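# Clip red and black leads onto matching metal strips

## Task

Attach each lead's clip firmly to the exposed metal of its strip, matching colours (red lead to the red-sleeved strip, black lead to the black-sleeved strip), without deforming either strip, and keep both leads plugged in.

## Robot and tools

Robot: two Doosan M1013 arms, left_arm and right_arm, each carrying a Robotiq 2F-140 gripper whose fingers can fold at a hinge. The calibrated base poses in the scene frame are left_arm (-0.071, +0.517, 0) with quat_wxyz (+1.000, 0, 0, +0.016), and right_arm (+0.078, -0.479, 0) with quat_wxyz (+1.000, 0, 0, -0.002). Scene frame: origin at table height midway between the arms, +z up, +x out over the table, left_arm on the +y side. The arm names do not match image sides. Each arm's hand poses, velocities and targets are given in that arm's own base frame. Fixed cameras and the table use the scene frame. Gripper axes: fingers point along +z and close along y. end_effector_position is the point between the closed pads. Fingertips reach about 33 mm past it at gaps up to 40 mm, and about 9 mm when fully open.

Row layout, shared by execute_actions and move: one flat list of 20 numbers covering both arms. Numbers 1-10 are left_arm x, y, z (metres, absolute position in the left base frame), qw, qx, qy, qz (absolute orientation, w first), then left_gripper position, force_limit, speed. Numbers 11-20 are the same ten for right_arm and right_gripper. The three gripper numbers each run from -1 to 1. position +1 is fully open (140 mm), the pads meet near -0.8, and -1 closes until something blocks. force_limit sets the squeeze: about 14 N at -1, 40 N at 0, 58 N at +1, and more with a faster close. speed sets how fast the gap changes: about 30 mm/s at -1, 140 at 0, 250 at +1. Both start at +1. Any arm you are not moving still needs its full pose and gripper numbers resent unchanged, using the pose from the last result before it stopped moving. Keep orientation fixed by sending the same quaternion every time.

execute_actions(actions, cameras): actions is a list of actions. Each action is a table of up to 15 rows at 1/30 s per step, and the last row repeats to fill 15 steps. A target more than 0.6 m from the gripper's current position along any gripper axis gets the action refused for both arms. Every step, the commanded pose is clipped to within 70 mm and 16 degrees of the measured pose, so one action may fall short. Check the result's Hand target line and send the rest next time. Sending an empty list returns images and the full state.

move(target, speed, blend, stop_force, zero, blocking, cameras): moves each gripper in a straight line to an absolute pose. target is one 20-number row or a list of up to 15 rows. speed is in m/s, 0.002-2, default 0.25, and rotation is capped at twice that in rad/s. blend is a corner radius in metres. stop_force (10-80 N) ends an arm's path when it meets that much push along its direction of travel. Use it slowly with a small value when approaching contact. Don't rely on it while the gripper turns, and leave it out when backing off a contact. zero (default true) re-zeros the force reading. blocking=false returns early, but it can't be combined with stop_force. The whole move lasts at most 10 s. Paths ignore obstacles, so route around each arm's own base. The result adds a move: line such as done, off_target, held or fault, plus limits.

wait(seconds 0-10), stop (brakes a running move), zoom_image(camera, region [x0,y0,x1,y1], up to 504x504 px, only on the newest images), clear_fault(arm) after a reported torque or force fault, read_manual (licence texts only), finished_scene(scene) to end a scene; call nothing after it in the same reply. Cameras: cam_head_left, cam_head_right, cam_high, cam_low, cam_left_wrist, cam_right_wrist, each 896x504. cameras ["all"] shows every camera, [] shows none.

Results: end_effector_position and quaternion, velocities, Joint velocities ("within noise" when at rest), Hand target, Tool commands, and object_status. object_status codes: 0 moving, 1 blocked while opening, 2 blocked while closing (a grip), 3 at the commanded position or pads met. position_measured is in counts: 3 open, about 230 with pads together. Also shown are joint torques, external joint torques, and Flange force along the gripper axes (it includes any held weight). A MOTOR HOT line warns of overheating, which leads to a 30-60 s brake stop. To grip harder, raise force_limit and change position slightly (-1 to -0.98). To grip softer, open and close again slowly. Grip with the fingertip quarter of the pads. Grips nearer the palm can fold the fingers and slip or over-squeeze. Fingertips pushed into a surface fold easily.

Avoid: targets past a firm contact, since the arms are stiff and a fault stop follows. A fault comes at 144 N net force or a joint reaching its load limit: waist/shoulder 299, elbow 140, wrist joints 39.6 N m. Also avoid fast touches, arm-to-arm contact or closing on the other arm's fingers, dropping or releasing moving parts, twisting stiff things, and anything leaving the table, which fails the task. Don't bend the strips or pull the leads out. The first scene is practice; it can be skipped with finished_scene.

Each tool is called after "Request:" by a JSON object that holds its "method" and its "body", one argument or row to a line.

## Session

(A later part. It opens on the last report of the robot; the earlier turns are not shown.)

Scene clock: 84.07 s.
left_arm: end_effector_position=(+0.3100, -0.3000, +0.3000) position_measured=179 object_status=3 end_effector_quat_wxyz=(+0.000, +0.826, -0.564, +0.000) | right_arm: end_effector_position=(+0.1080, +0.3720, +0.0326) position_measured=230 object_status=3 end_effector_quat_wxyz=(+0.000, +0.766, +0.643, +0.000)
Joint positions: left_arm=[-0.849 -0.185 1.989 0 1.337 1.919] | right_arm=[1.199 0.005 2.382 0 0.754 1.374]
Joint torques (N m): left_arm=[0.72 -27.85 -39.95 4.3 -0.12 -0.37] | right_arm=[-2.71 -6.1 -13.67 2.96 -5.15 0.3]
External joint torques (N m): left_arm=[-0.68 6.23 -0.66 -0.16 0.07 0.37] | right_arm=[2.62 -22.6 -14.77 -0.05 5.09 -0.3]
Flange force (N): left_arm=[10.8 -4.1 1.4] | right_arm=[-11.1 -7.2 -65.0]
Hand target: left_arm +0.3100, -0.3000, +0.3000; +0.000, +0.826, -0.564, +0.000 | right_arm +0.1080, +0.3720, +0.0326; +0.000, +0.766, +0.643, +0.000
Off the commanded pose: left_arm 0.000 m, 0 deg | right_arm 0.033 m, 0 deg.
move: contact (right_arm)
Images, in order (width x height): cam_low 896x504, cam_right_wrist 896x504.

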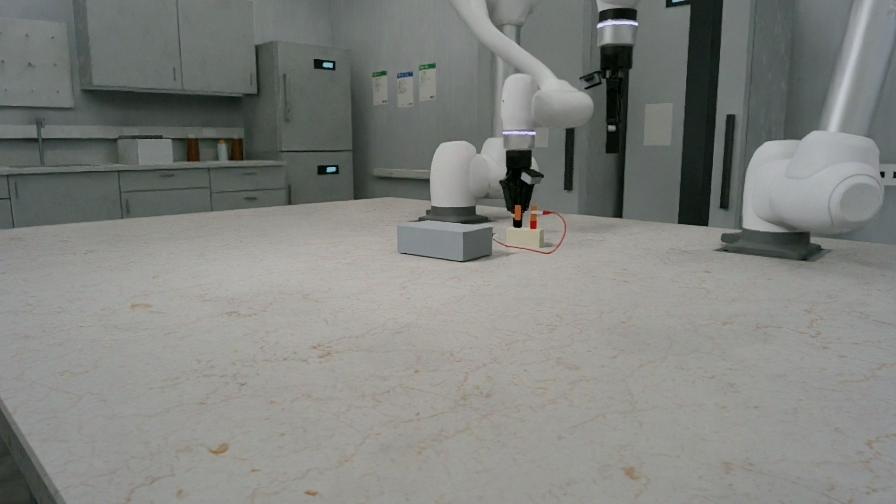

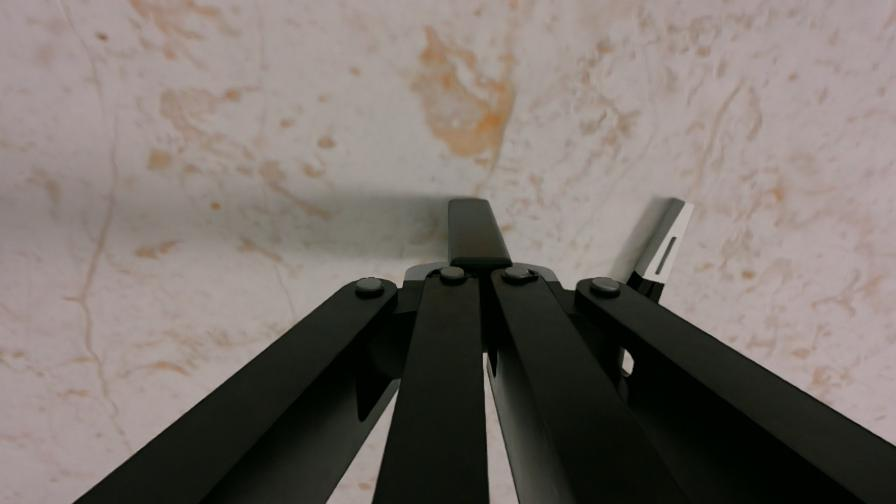

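Request:
{"method": "move", "body": {
  "target": [0.31, -0.30, 0.30, 0, -0.8261, 0.5635, 0, -0.4, -1, -1, 0.108, 0.372, 0.05, 0, 0.766, 0.6428, 0, -1, -1, -1],
  "speed": 0.03,
  "cameras": ["cam_right_wrist"]
}}

Request:
{"method": "zoom_image", "body": {
  "camera": "cam_right_wrist",
  "region": [50, 0, 450, 225]
}}

Request:
{"method": "zoom_image", "body": {
  "camera": "cam_right_wrist",
  "region": [400, 0, 800, 225]
}}

Request:
{"method": "move", "body": {
  "target": [0.31, -0.30, 0.30, 0, -0.8261, 0.5635, 0, -0.4, -1, -1, 0.108, 0.372, 0.11, 0, 0.766, 0.6428, 0, -1, -1, -1],
  "speed": 0.1,
  "cameras": ["cam_right_wrist"]
}}

Request:
{"method": "zoom_image", "body": {
  "camera": "cam_right_wrist",
  "region": [50, 0, 450, 225]
}}

Request:
{"method": "zoom_image", "body": {
  "camera": "cam_right_wrist",
  "region": [400, 0, 800, 225]
}}

Scene clock: 85.50 s.
left_arm: end_effector_position=(+0.3100, -0.3000, +0.3000) position_measured=179 object_status=3 end_effector_quat_wxyz=(+0.000, +0.826, -0.564, +0.000) | right_arm: end_effector_position=(+0.1080, +0.3720, +0.0500) position_measured=230 object_status=3 end_effector_quat_wxyz=(+0.000, +0.766, +0.643, +0.000)
Joint positions: left_arm=[-0.849 -0.185 1.989 0 1.337 1.919] | right_arm=[1.199 -0.024 2.366 0 0.799 1.374]
Joint torques (N m): left_arm=[0.44 -27.24 -39.68 4.32 -0.14 -0.32] | right_arm=[-1.55 -29.4 -29.24 3.13 0.26 0.33]
External joint torques (N m): left_arm=[-0.41 5.6 -0.95 -0.19 0.09 0.32] | right_arm=[1.42 2.39 -0.51 -0.08 -0.32 -0.33]
Flange force (N): left_arm=[10.0 -4.3 0.7] | right_arm=[5.3 -2.2 4.2]
Hand target: left_arm +0.3100, -0.3000, +0.3000; +0.000, +0.826, -0.564, +0.000 | right_arm +0.1080, +0.3720, +0.0500; +0.000, +0.766, +0.643, +0.000
Off the commanded pose: left_arm 0.000 m, 0 deg | right_arm 0.000 m, 0 deg.
move: done
Images, in order (width x height): cam_right_wrist 896x504.

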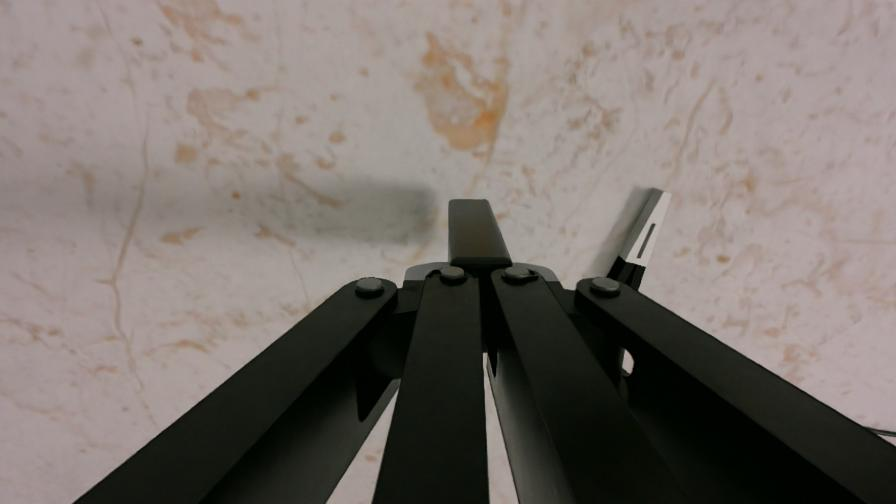

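Scaled by 1.260 from the camera's 896x504 image, which has a finer 1280x720 frame.

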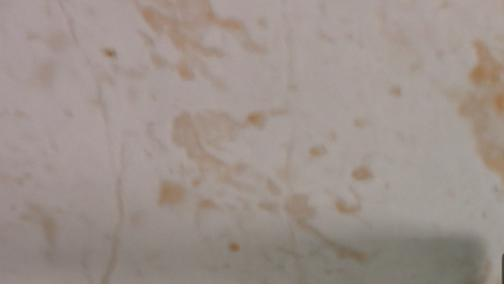

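Scaled by 1.260 from the camera's 896x504 image, which has a finer 1280x720 frame.

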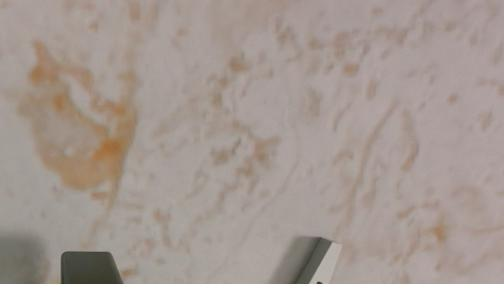

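Scene clock: 86.53 s.
left_arm: end_effector_position=(+0.3100, -0.3000, +0.3000) position_measured=179 object_status=3 end_effector_quat_wxyz=(+0.000, +0.826, -0.564, +0.000) | right_arm: end_effector_position=(+0.1080, +0.3720, +0.1100) position_measured=230 object_status=3 end_effector_quat_wxyz=(+0.000, +0.766, +0.643, +0.000)
Joint positions: left_arm=[-0.849 -0.185 1.989 0 1.337 1.919] | right_arm=[1.199 -0.11 2.304 0 0.948 1.374]
Joint torques (N m): left_arm=[0.44 -26.98 -39.75 4.28 -0.16 -0.33] | right_arm=[-1.88 -23.85 -33.54 3.54 0.43 0.34]
External joint torques (N m): left_arm=[-0.32 5 -0.94 -0.14 0.11 0.33] | right_arm=[1.78 1.69 -0.12 -0.09 -0.49 -0.34]
Flange force (N): left_arm=[9.0 -4.1 0.4] | right_arm=[4.0 -3.3 3.2]
Hand target: left_arm +0.3100, -0.3000, +0.3000; +0.000, +0.826, -0.564, +0.000 | right_arm +0.1080, +0.3720, +0.1100; +0.000, +0.766, +0.643, +0.000
Off the commanded pose: left_arm 0.000 m, 0 deg | right_arm 0.000 m, 0 deg.
move: done
Images, in order (width x height): cam_right_wrist 896x504.

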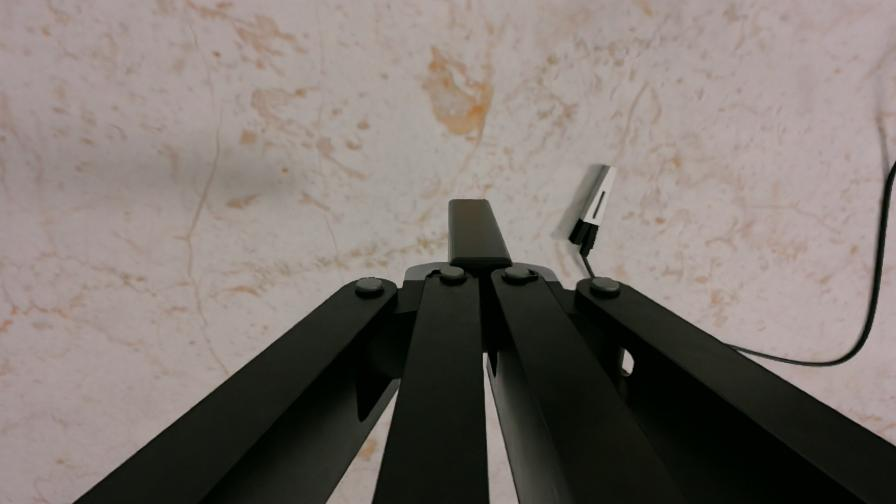

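Scaled by 1.260 from the camera's 896x504 image, which has a finer 1280x720 frame.

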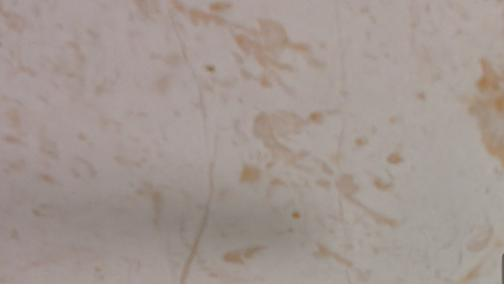

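Scaled by 1.260 from the camera's 896x504 image, which has a finer 1280x720 frame.

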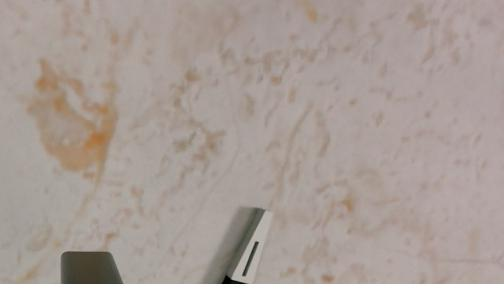

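Request:
{"method": "zoom_image", "body": {
  "camera": "cam_right_wrist",
  "region": [540, 150, 660, 270]
}}

Scaled by 4.200 from the camera's 896x504 image, which has a finer 1280x720 frame.

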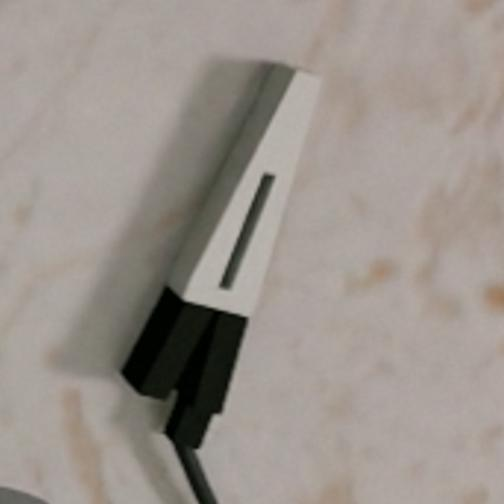

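Request:
{"method": "move", "body": {
  "target": [0.31, -0.30, 0.30, 0, -0.8261, 0.5635, 0, -0.4, -1, -1, 0.1687, 0.3303, 0.065, 0, 0.8387, 0.5446, 0, -0.38, -1, 0],
  "speed": 0.15,
  "cameras": ["cam_right_wrist"]
}}

Request:
{"method": "zoom_image", "body": {
  "camera": "cam_right_wrist",
  "region": [370, 100, 570, 360]
}}

Scene clock: 89.83 s.
left_arm: end_effector_position=(+0.3100, -0.3000, +0.3000) position_measured=179 object_status=3 end_effector_quat_wxyz=(+0.000, +0.826, -0.564, +0.000) | right_arm: end_effector_position=(+0.1687, +0.3303, +0.0650) position_measured=177 object_status=3 end_effector_quat_wxyz=(+0.000, +0.839, +0.545, +0.000)
Joint positions: left_arm=[-0.849 -0.185 1.989 0 1.337 1.919] | right_arm=[1.006 -0.076 2.377 0 0.84 1.424]
Joint torques (N m): left_arm=[0.75 -27.05 -39.91 4.4 -0.17 -0.38] | right_arm=[-2.36 -24.69 -30.31 3.27 0.41 0.32]
External joint torques (N m): left_arm=[-0.7 5.16 -0.77 -0.26 0.12 0.38] | right_arm=[2.31 1.71 -0.62 -0.1 -0.47 -0.32]
Flange force (N): left_arm=[9.3 -3.4 0.7] | right_arm=[4.8 -5.1 3.2]
Hand target: left_arm +0.3100, -0.3000, +0.3000; +0.000, +0.826, -0.564, +0.000 | right_arm +0.1687, +0.3303, +0.0650; +0.000, +0.839, +0.545, +0.000
Off the commanded pose: left_arm 0.000 m, 0 deg | right_arm 0.000 m, 0 deg.
move: done
Images, in order (width x height): cam_right_wrist 896x504.

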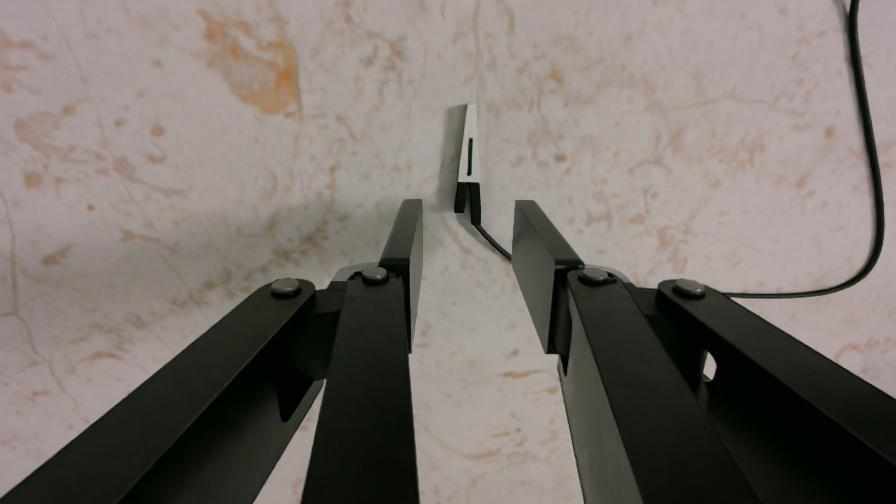

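Scaled by 1.938 from the camera's 896x504 image, which has a finer 1280x720 frame.

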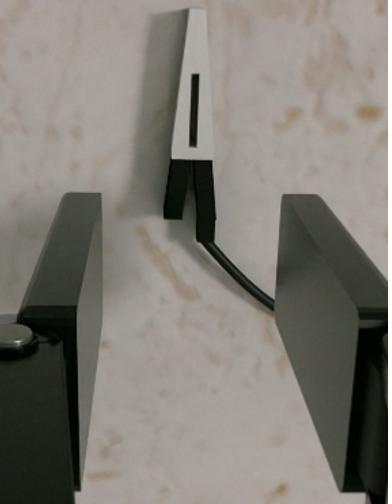

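Request:
{"method": "move", "body": {
  "target": [0.31, -0.30, 0.30, 0, -0.8261, 0.5635, 0, -0.4, -1, -1, 0.1699, 0.3298, 0.0355, 0, 0.8387, 0.5446, 0, -0.38, -1, 0],
  "speed": 0.04,
  "cameras": ["cam_right_wrist"]
}}

Request:
{"method": "zoom_image", "body": {
  "camera": "cam_right_wrist",
  "region": [370, 100, 570, 360]
}}

Scene clock: 92.43 s.
left_arm: end_effector_position=(+0.3100, -0.3000, +0.3000) position_measured=179 object_status=3 end_effector_quat_wxyz=(+0.000, +0.826, -0.564, +0.000) | right_arm: end_effector_position=(+0.1699, +0.3298, +0.0355) position_measured=177 object_status=3 end_effector_quat_wxyz=(+0.000, +0.839, +0.545, +0.000)
Joint positions: left_arm=[-0.849 -0.185 1.989 0 1.337 1.919] | right_arm=[1.002 -0.027 2.406 0 0.762 1.421]
Joint torques (N m): left_arm=[0.53 -27.15 -39.67 4.42 -0.1 -0.39] | right_arm=[-2.13 -27.38 -27.93 2.97 0.47 0.33]
External joint torques (N m): left_arm=[-0.38 5.11 -1.02 -0.27 0.05 0.39] | right_arm=[2.02 1.68 -0.8 -0.02 -0.53 -0.33]
Flange force (N): left_arm=[9.3 -4.2 0.5] | right_arm=[4.8 -4.3 3.6]
Hand target: left_arm +0.3100, -0.3000, +0.3000; +0.000, +0.826, -0.564, +0.000 | right_arm +0.1699, +0.3298, +0.0355; +0.000, +0.839, +0.545, +0.000
Off the commanded pose: left_arm 0.000 m, 0 deg | right_arm 0.000 m, 0 deg.
move: done
Images, in order (width x height): cam_right_wrist 896x504.

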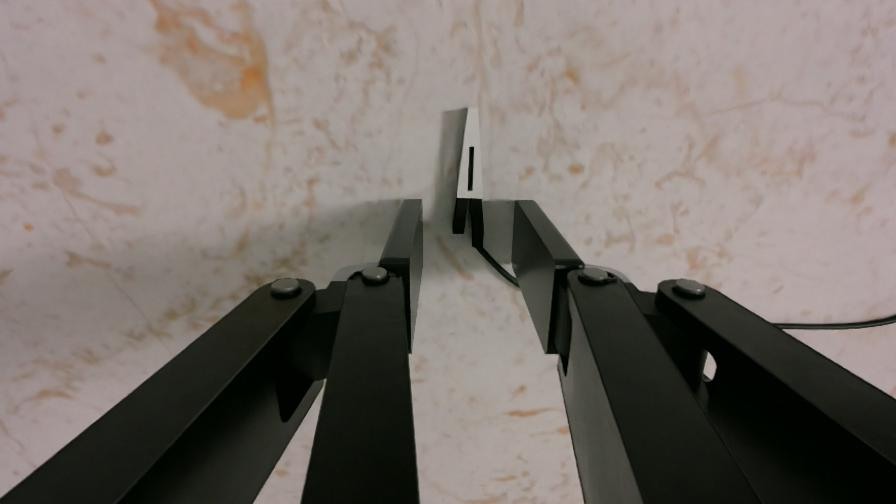

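Scaled by 1.938 from the camera's 896x504 image, which has a finer 1280x720 frame.

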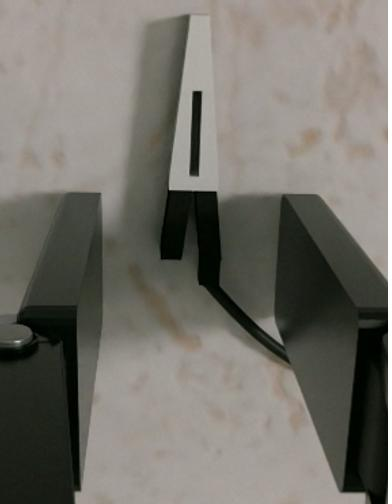

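Request:
{"method": "move", "body": {
  "target": [0.31, -0.30, 0.30, 0, -0.8261, 0.5635, 0, -0.4, -1, -1, 0.1699, 0.3298, 0.0355, 0, 0.8387, 0.5446, 0, -1, -1, -1],
  "cameras": ["cam_right_wrist"]
}}

Request:
{"method": "zoom_image", "body": {
  "camera": "cam_right_wrist",
  "region": [370, 80, 570, 340]
}}

Scene clock: 93.87 s.
left_arm: end_effector_position=(+0.3100, -0.3000, +0.3000) position_measured=179 object_status=3 end_effector_quat_wxyz=(+0.000, +0.826, -0.564, +0.000) | right_arm: end_effector_position=(+0.1699, +0.3298, +0.0355) position_measured=213 object_status=0 end_effector_quat_wxyz=(+0.000, +0.839, +0.545, +0.000)
Joint positions: left_arm=[-0.849 -0.185 1.989 0 1.337 1.919] | right_arm=[1.002 -0.027 2.406 0 0.762 1.421]
Joint torques (N m): left_arm=[0.72 -27.21 -39.89 4.42 -0.13 -0.44] | right_arm=[-1.9 -26.4 -28.3 2.9 0 0.31]
External joint torques (N m): left_arm=[-0.68 5.24 -0.79 -0.29 0.08 0.44] | right_arm=[1.8 0.68 -0.42 0.04 -0.06 -0.31]
Flange force (N): left_arm=[9.4 -3.7 0.8] | right_arm=[2.4 -3.9 1.0]
Hand target: left_arm +0.3100, -0.3000, +0.3000; +0.000, +0.826, -0.564, +0.000 | right_arm +0.1699, +0.3298, +0.0355; +0.000, +0.839, +0.545, +0.000
Off the commanded pose: left_arm 0.000 m, 0 deg | right_arm 0.000 m, 0 deg.
move: done
Images, in order (width x height): cam_right_wrist 896x504.

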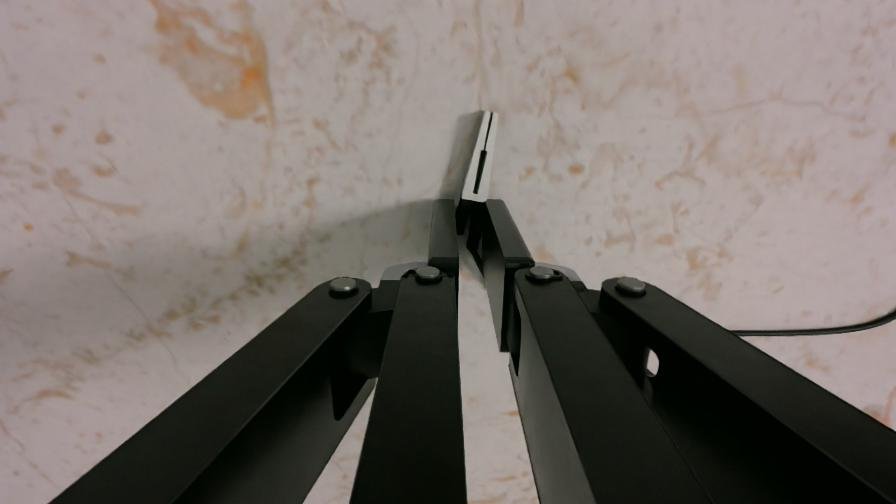

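Scaled by 1.938 from the camera's 896x504 image, which has a finer 1280x720 frame.

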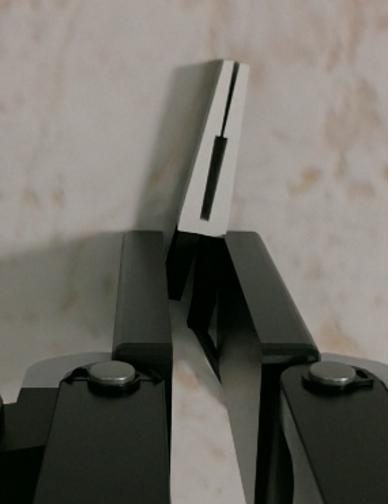

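Request:
{"method": "wait", "body": {
  "seconds": 1.0,
  "cameras": ["cam_right_wrist"]
}}

Request:
{"method": "zoom_image", "body": {
  "camera": "cam_right_wrist",
  "region": [370, 80, 570, 340]
}}

Scene clock: 95.03 s.
left_arm: end_effector_position=(+0.3100, -0.3000, +0.3000) position_measured=179 object_status=3 end_effector_quat_wxyz=(+0.000, +0.826, -0.564, +0.000) | right_arm: end_effector_position=(+0.1699, +0.3298, +0.0355) position_measured=213 object_status=2 end_effector_quat_wxyz=(+0.000, +0.839, +0.545, +0.000)
Joint positions: left_arm=[-0.849 -0.185 1.989 0 1.337 1.919] | right_arm=[1.002 -0.027 2.406 0 0.762 1.421]
Joint torques (N m): left_arm=[0.5 -26.99 -39.81 4.33 -0.13 -0.38] | right_arm=[-1.86 -27.06 -28.26 2.91 -0.09 0.34]
External joint torques (N m): left_arm=[-0.34 4.7 -0.94 -0.18 0.08 0.38] | right_arm=[1.78 1.36 -0.44 0.03 0.03 -0.34]
Flange force (N): left_arm=[8.5 -4.0 0.3] | right_arm=[3.5 -3.7 1.9]
Hand target: left_arm +0.3100, -0.3000, +0.3000; +0.000, +0.826, -0.564, +0.000 | right_arm +0.1699, +0.3298, +0.0355; +0.000, +0.839, +0.545, +0.000
Tool commands: left_gripper/position=-0.4 left_gripper/force_limit=-1.0 left_gripper/speed=-1.0 right_gripper/position=-1.0 right_gripper/force_limit=-1.0 right_gripper/speed=-1.0
Off the commanded pose: left_arm 0.000 m, 0 deg | right_arm 0.000 m, 0 deg.
wait: 1.00 s; at rest from the start
Images, in order (width x height): cam_right_wrist 896x504.

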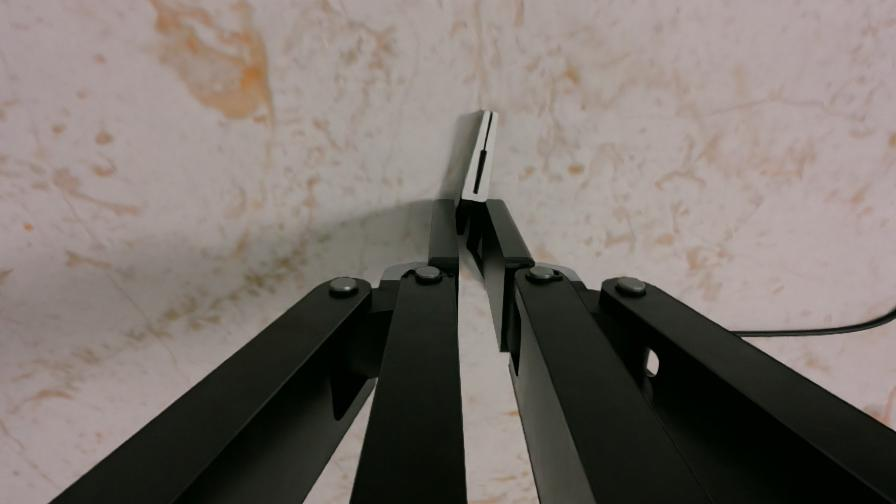

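Scaled by 1.938 from the camera's 896x504 image, which has a finer 1280x720 frame.

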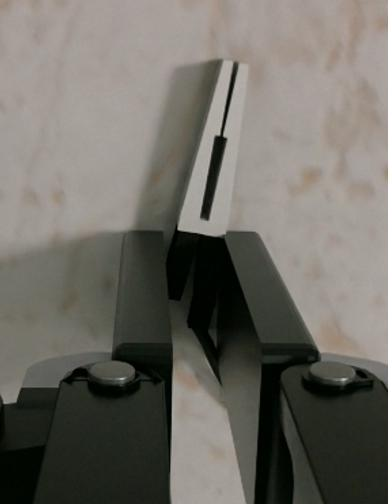

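Request:
{"method": "move", "body": {
  "target": [0.31, -0.30, 0.30, 0, -0.8261, 0.5635, 0, -0.4, -1, -1, 0.1699, 0.3298, 0.0355, 0, 0.8387, 0.5446, 0, -0.38, -1, -0.5],
  "cameras": ["cam_right_wrist"]
}}

Request:
{"method": "zoom_image", "body": {
  "camera": "cam_right_wrist",
  "region": [370, 80, 570, 340]
}}

Scene clock: 96.30 s.
left_arm: end_effector_position=(+0.3100, -0.3000, +0.3000) position_measured=179 object_status=3 end_effector_quat_wxyz=(+0.000, +0.826, -0.564, +0.000) | right_arm: end_effector_position=(+0.1699, +0.3298, +0.0355) position_measured=177 object_status=0 end_effector_quat_wxyz=(+0.000, +0.839, +0.545, +0.000)
Joint positions: left_arm=[-0.849 -0.185 1.989 0 1.337 1.919] | right_arm=[1.002 -0.027 2.406 0 0.762 1.421]
Joint torques (N m): left_arm=[0.78 -27.22 -39.9 4.37 -0.1 -0.3] | right_arm=[-1.87 -27.89 -28.09 3 0.38 0.32]
External joint torques (N m): left_arm=[-0.75 5.34 -0.77 -0.23 0.05 0.3] | right_arm=[1.78 2.23 -0.6 -0.05 -0.44 -0.32]
Flange force (N): left_arm=[9.7 -3.3 0.9] | right_arm=[5.3 -3.6 4.5]
Hand target: left_arm +0.3100, -0.3000, +0.3000; +0.000, +0.826, -0.564, +0.000 | right_arm +0.1699, +0.3298, +0.0355; +0.000, +0.839, +0.545, +0.000
Off the commanded pose: left_arm 0.000 m, 0 deg | right_arm 0.000 m, 0 deg.
move: done
Images, in order (width x height): cam_right_wrist 896x504.

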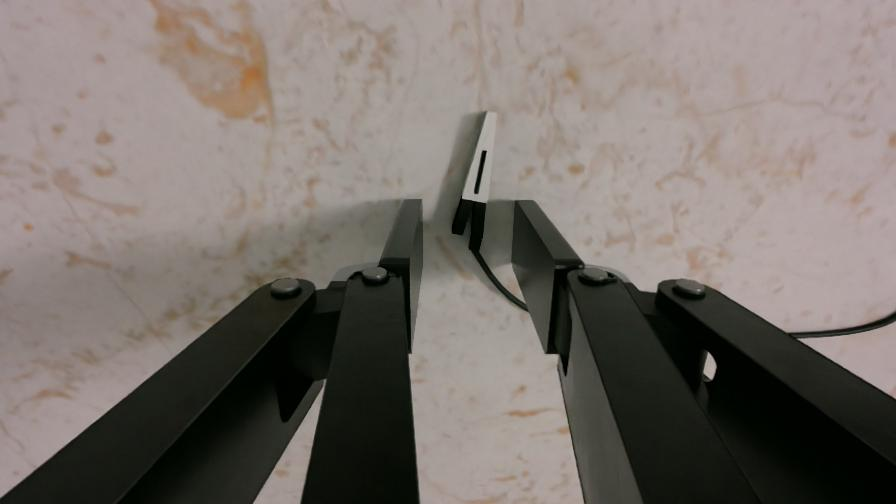

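Scaled by 1.938 from the camera's 896x504 image, which has a finer 1280x720 frame.

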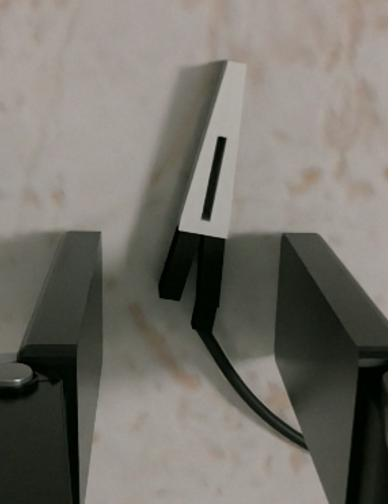

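Request:
{"method": "move", "body": {
  "target": [0.31, -0.30, 0.30, 0, -0.8261, 0.5635, 0, -0.4, -1, -1, 0.1699, 0.3298, 0.0355, 0, 0.8629, 0.5053, 0, -0.38, -1, -0.5],
  "cameras": ["cam_right_wrist"]
}}

Request:
{"method": "zoom_image", "body": {
  "camera": "cam_right_wrist",
  "region": [370, 80, 570, 340]
}}

Request:
{"method": "move", "body": {
  "target": [0.31, -0.30, 0.30, 0, -0.8261, 0.5635, 0, -0.4, -1, -1, 0.1699, 0.3298, 0.0355, 0, 0.8629, 0.5053, 0, -1, -1, -1],
  "cameras": ["cam_right_wrist"]
}}

Request:
{"method": "zoom_image", "body": {
  "camera": "cam_right_wrist",
  "region": [370, 80, 570, 340]
}}

Scene clock: 97.80 s.
left_arm: end_effector_position=(+0.3100, -0.3000, +0.3000) position_measured=179 object_status=3 end_effector_quat_wxyz=(+0.000, +0.826, -0.564, +0.000) | right_arm: end_effector_position=(+0.1699, +0.3298, +0.0355) position_measured=177 object_status=3 end_effector_quat_wxyz=(+0.000, +0.863, +0.505, +0.000)
Joint positions: left_arm=[-0.849 -0.185 1.989 0 1.337 1.919] | right_arm=[1.002 -0.027 2.406 0 0.762 1.513]
Joint torques (N m): left_arm=[0.5 -26.9 -40.04 4.38 -0.11 -0.45] | right_arm=[-2.16 -27.48 -28.03 2.98 0.37 0.26]
External joint torques (N m): left_arm=[-0.44 5.2 -0.57 -0.24 0.07 0.45] | right_arm=[2.07 1.78 -0.67 -0.04 -0.43 -0.26]
Flange force (N): left_arm=[8.8 -4.1 1.1] | right_arm=[4.4 -5.0 3.6]
Hand target: left_arm +0.3100, -0.3000, +0.3000; +0.000, +0.826, -0.564, +0.000 | right_arm +0.1699, +0.3298, +0.0355; +0.000, +0.863, +0.505, +0.000
Off the commanded pose: left_arm 0.000 m, 0 deg | right_arm 0.000 m, 0 deg.
move: done
Images, in order (width x height): cam_right_wrist 896x504.

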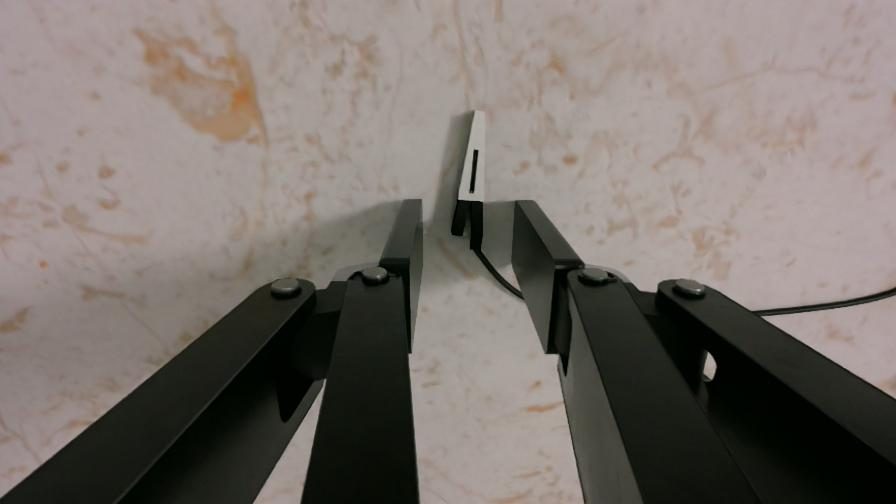

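Scaled by 1.938 from the camera's 896x504 image, which has a finer 1280x720 frame.

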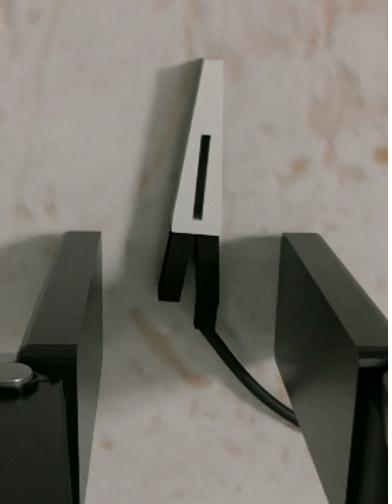

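Scene clock: 98.93 s.
left_arm: end_effector_position=(+0.3100, -0.3000, +0.3000) position_measured=179 object_status=3 end_effector_quat_wxyz=(+0.000, +0.826, -0.564, +0.000) | right_arm: end_effector_position=(+0.1699, +0.3298, +0.0355) position_measured=214 object_status=0 end_effector_quat_wxyz=(+0.000, +0.863, +0.505, +0.000)
Joint positions: left_arm=[-0.849 -0.185 1.989 0 1.337 1.919] | right_arm=[1.002 -0.027 2.406 0 0.762 1.513]
Joint torques (N m): left_arm=[0.98 -27.93 -39.84 4.26 -0.14 -0.4] | right_arm=[-2.07 -27.32 -28.43 3.01 0.21 0.34]
External joint torques (N m): left_arm=[-0.87 6.17 -0.81 -0.12 0.09 0.4] | right_arm=[1.96 1.67 -0.26 -0.07 -0.27 -0.34]
Flange force (N): left_arm=[11.0 -3.8 1.1] | right_arm=[3.5 -4.5 3.4]
Hand target: left_arm +0.3100, -0.3000, +0.3000; +0.000, +0.826, -0.564, +0.000 | right_arm +0.1699, +0.3298, +0.0355; +0.000, +0.863, +0.505, +0.000
Off the commanded pose: left_arm 0.000 m, 0 deg | right_arm 0.000 m, 0 deg.
move: done
Images, in order (width x height): cam_right_wrist 896x504.

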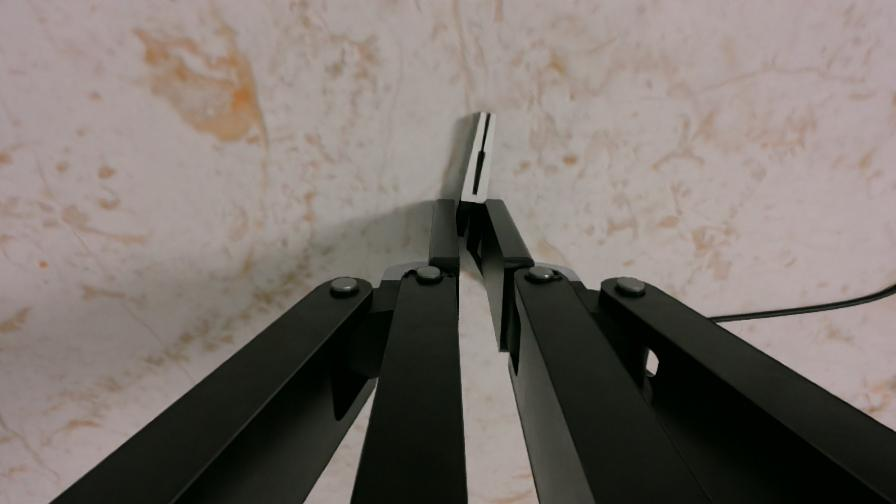

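Scaled by 1.938 from the camera's 896x504 image, which has a finer 1280x720 frame.

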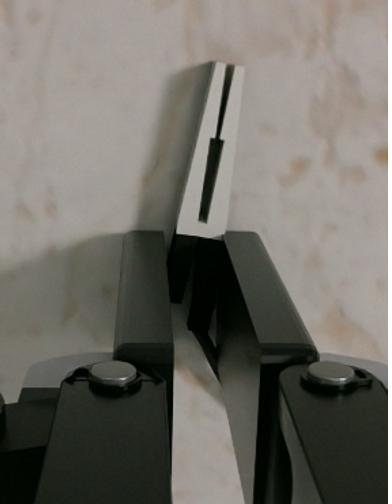

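Request:
{"method": "move", "body": {
  "target": [0.31, -0.30, 0.30, 0, -0.8261, 0.5635, 0, -0.4, -1, -1, 0.1699, 0.3298, 0.0355, 0, 0.8629, 0.5053, 0, -0.38, -1, -0.5],
  "cameras": ["cam_right_wrist"]
}}

Request:
{"method": "zoom_image", "body": {
  "camera": "cam_right_wrist",
  "region": [370, 80, 570, 340]
}}

Scene clock: 100.77 s.
left_arm: end_effector_position=(+0.3100, -0.3000, +0.3000) position_measured=179 object_status=3 end_effector_quat_wxyz=(+0.000, +0.826, -0.564, +0.000) | right_arm: end_effector_position=(+0.1699, +0.3298, +0.0355) position_measured=177 object_status=0 end_effector_quat_wxyz=(+0.000, +0.863, +0.505, +0.000)
Joint positions: left_arm=[-0.849 -0.185 1.989 0 1.337 1.919] | right_arm=[1.002 -0.027 2.406 0 0.762 1.513]
Joint torques (N m): left_arm=[0.48 -27.65 -39.95 4.36 -0.1 -0.4] | right_arm=[-1.63 -27.77 -28.24 3.01 0.42 0.3]
External joint torques (N m): left_arm=[-0.51 6.27 -0.64 -0.23 0.03 0.4] | right_arm=[1.59 2.05 -0.43 -0.08 -0.48 -0.3]
Flange force (N): left_arm=[10.7 -4.6 1.5] | right_arm=[4.3 -3.6 4.4]
Hand target: left_arm +0.3100, -0.3000, +0.3000; +0.000, +0.826, -0.564, +0.000 | right_arm +0.1699, +0.3298, +0.0355; +0.000, +0.863, +0.505, +0.000
Off the commanded pose: left_arm 0.000 m, 0 deg | right_arm 0.000 m, 0 deg.
move: done
Images, in order (width x height): cam_right_wrist 896x504.

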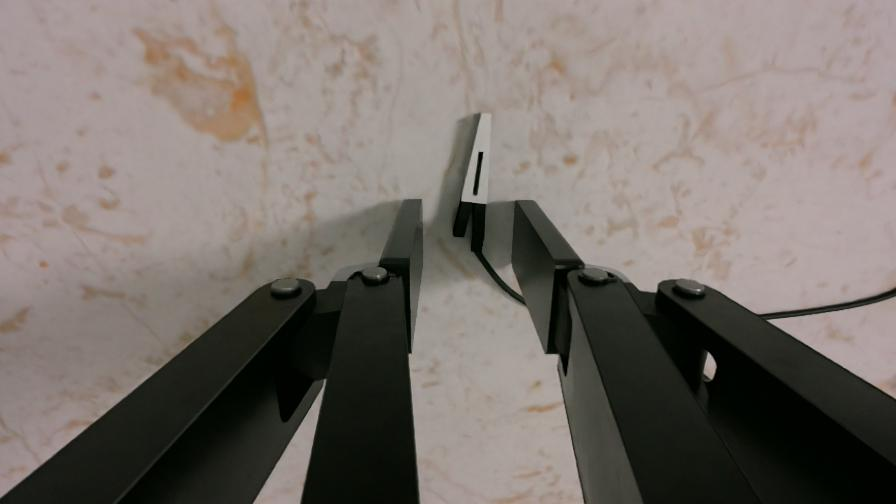

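Scaled by 1.938 from the camera's 896x504 image, which has a finer 1280x720 frame.

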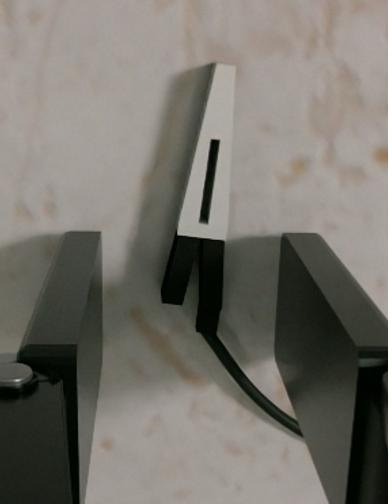

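Request:
{"method": "move", "body": {
  "target": [0.31, -0.30, 0.30, 0, -0.8261, 0.5635, 0, -0.4, -1, -1, 0.1716, 0.3269, 0.0355, 0, 0.8829, 0.4695, 0, -0.38, -1, -0.5],
  "cameras": ["cam_right_wrist"]
}}

Request:
{"method": "zoom_image", "body": {
  "camera": "cam_right_wrist",
  "region": [370, 80, 570, 340]
}}

Request:
{"method": "move", "body": {
  "target": [0.31, -0.30, 0.30, 0, -0.8261, 0.5635, 0, -0.4, -1, -1, 0.1716, 0.3269, 0.0355, 0, 0.8829, 0.4695, 0, -1, -1, -1],
  "cameras": ["cam_right_wrist"]
}}

Request:
{"method": "zoom_image", "body": {
  "camera": "cam_right_wrist",
  "region": [370, 80, 570, 340]
}}

Scene clock: 102.07 s.
left_arm: end_effector_position=(+0.3100, -0.3000, +0.3000) position_measured=179 object_status=3 end_effector_quat_wxyz=(+0.000, +0.826, -0.564, +0.000) | right_arm: end_effector_position=(+0.1716, +0.3269, +0.0355) position_measured=177 object_status=3 end_effector_quat_wxyz=(+0.000, +0.883, +0.470, +0.000)
Joint positions: left_arm=[-0.849 -0.185 1.989 0 1.337 1.919] | right_arm=[0.994 -0.03 2.409 0 0.763 1.587]
Joint torques (N m): left_arm=[0.89 -26.4 -39.87 4.37 -0.08 -0.39] | right_arm=[-1.71 -27.37 -28.2 3.15 0.38 0.37]
External joint torques (N m): left_arm=[-0.74 4.45 -0.81 -0.22 0.03 0.39] | right_arm=[1.63 2.01 -0.5 -0.22 -0.44 -0.37]
Flange force (N): left_arm=[8.2 -2.9 0.5] | right_arm=[4.1 -3.9 4.2]
Hand target: left_arm +0.3100, -0.3000, +0.3000; +0.000, +0.826, -0.564, +0.000 | right_arm +0.1716, +0.3269, +0.0355; +0.000, +0.883, +0.470, +0.000
Off the commanded pose: left_arm 0.000 m, 0 deg | right_arm 0.000 m, 0 deg.
move: done
Images, in order (width x height): cam_right_wrist 896x504.

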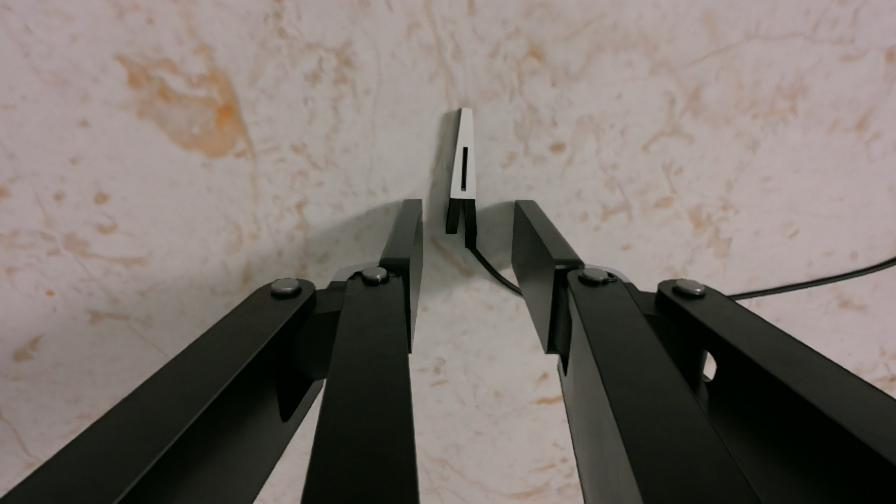

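Scaled by 1.938 from the camera's 896x504 image, which has a finer 1280x720 frame.

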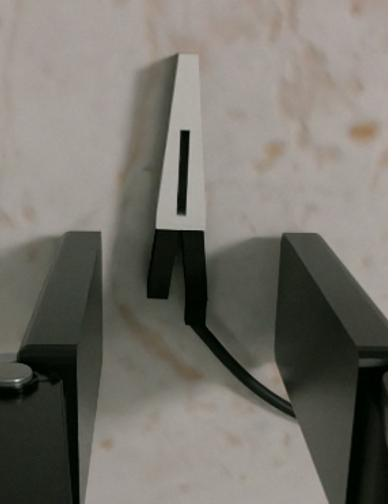

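Scene clock: 103.20 s.
left_arm: end_effector_position=(+0.3100, -0.3000, +0.3000) position_measured=179 object_status=3 end_effector_quat_wxyz=(+0.000, +0.826, -0.564, +0.000) | right_arm: end_effector_position=(+0.1716, +0.3269, +0.0355) position_measured=214 object_status=0 end_effector_quat_wxyz=(+0.000, +0.883, +0.470, +0.000)
Joint positions: left_arm=[-0.849 -0.185 1.989 0 1.337 1.919] | right_arm=[0.994 -0.03 2.409 0 0.763 1.587]
Joint torques (N m): left_arm=[1.03 -27.59 -39.76 4.31 -0.18 -0.44] | right_arm=[-1.85 -27.03 -28.15 3.02 0.24 0.3]
External joint torques (N m): left_arm=[-0.93 5.5 -0.96 -0.16 0.14 0.44] | right_arm=[1.77 1.64 -0.58 -0.07 -0.31 -0.3]
Flange force (N): left_arm=[10.2 -3.4 0.5] | right_arm=[3.6 -4.4 3.1]
Hand target: left_arm +0.3100, -0.3000, +0.3000; +0.000, +0.826, -0.564, +0.000 | right_arm +0.1716, +0.3269, +0.0355; +0.000, +0.883, +0.470, +0.000
Off the commanded pose: left_arm 0.000 m, 0 deg | right_arm 0.000 m, 0 deg.
move: done
Images, in order (width x height): cam_right_wrist 896x504.

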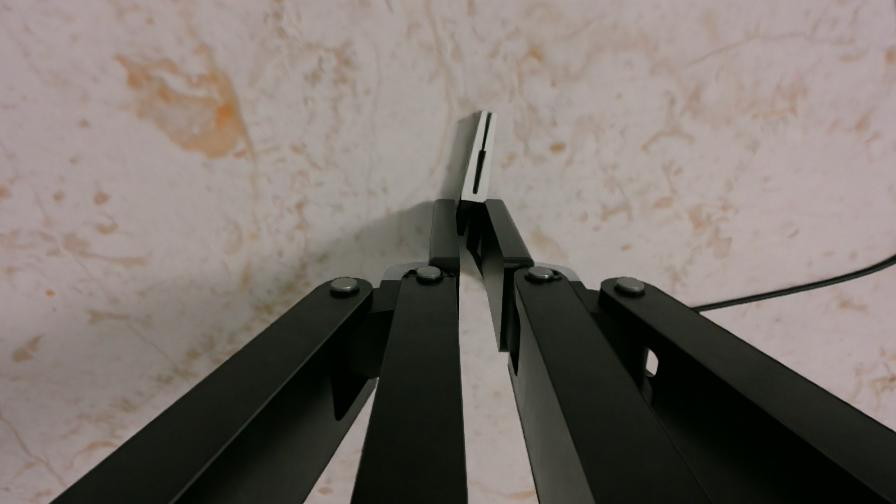

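Scaled by 1.938 from the camera's 896x504 image, which has a finer 1280x720 frame.

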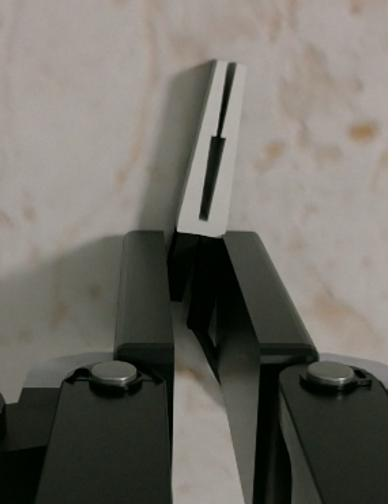

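Request:
{"method": "move", "body": {
  "target": [0.31, -0.30, 0.30, 0, -0.8261, 0.5635, 0, -0.4, -1, -1, 0.1716, 0.3269, 0.0355, 0, 0.8829, 0.4695, 0, -0.98, -0.1, -1],
  "cameras": ["cam_right_wrist"]
}}

Request:
{"method": "zoom_image", "body": {
  "camera": "cam_right_wrist",
  "region": [370, 80, 570, 340]
}}

Scene clock: 105.53 s.
left_arm: end_effector_position=(+0.3100, -0.3000, +0.3000) position_measured=179 object_status=3 end_effector_quat_wxyz=(+0.000, +0.826, -0.564, +0.000) | right_arm: end_effector_position=(+0.1716, +0.3269, +0.0355) position_measured=219 object_status=2 end_effector_quat_wxyz=(+0.000, +0.883, +0.470, +0.000)
Joint positions: left_arm=[-0.849 -0.185 1.989 0 1.337 1.919] | right_arm=[0.994 -0.03 2.409 0 0.763 1.587]
Joint torques (N m): left_arm=[0.95 -27.6 -40.13 4.29 -0.05 -0.37] | right_arm=[-2.03 -26.92 -28.11 2.97 0.18 0.32]
External joint torques (N m): left_arm=[-0.85 5.55 -0.54 -0.16 0.01 0.37] | right_arm=[1.96 1.5 -0.6 -0.03 -0.24 -0.32]
Flange force (N): left_arm=[9.8 -3.2 1.4] | right_arm=[3.4 -4.8 2.7]
Hand target: left_arm +0.3100, -0.3000, +0.3000; +0.000, +0.826, -0.564, +0.000 | right_arm +0.1716, +0.3269, +0.0355; +0.000, +0.883, +0.470, +0.000
Off the commanded pose: left_arm 0.000 m, 0 deg | right_arm 0.000 m, 0 deg.
move: done
Images, in order (width x height): cam_right_wrist 896x504.

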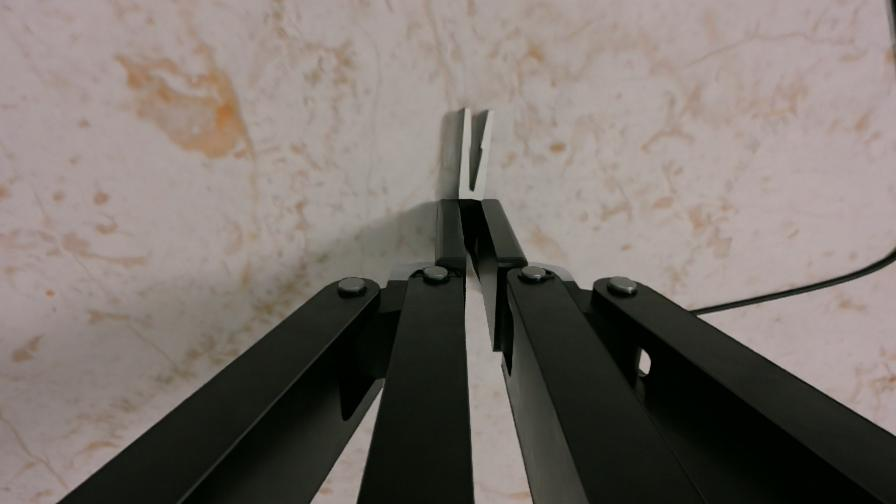

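Scaled by 1.938 from the camera's 896x504 image, which has a finer 1280x720 frame.

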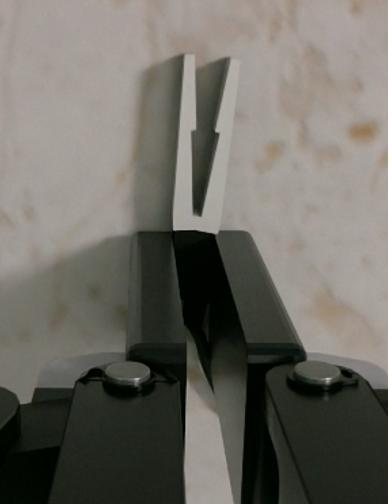

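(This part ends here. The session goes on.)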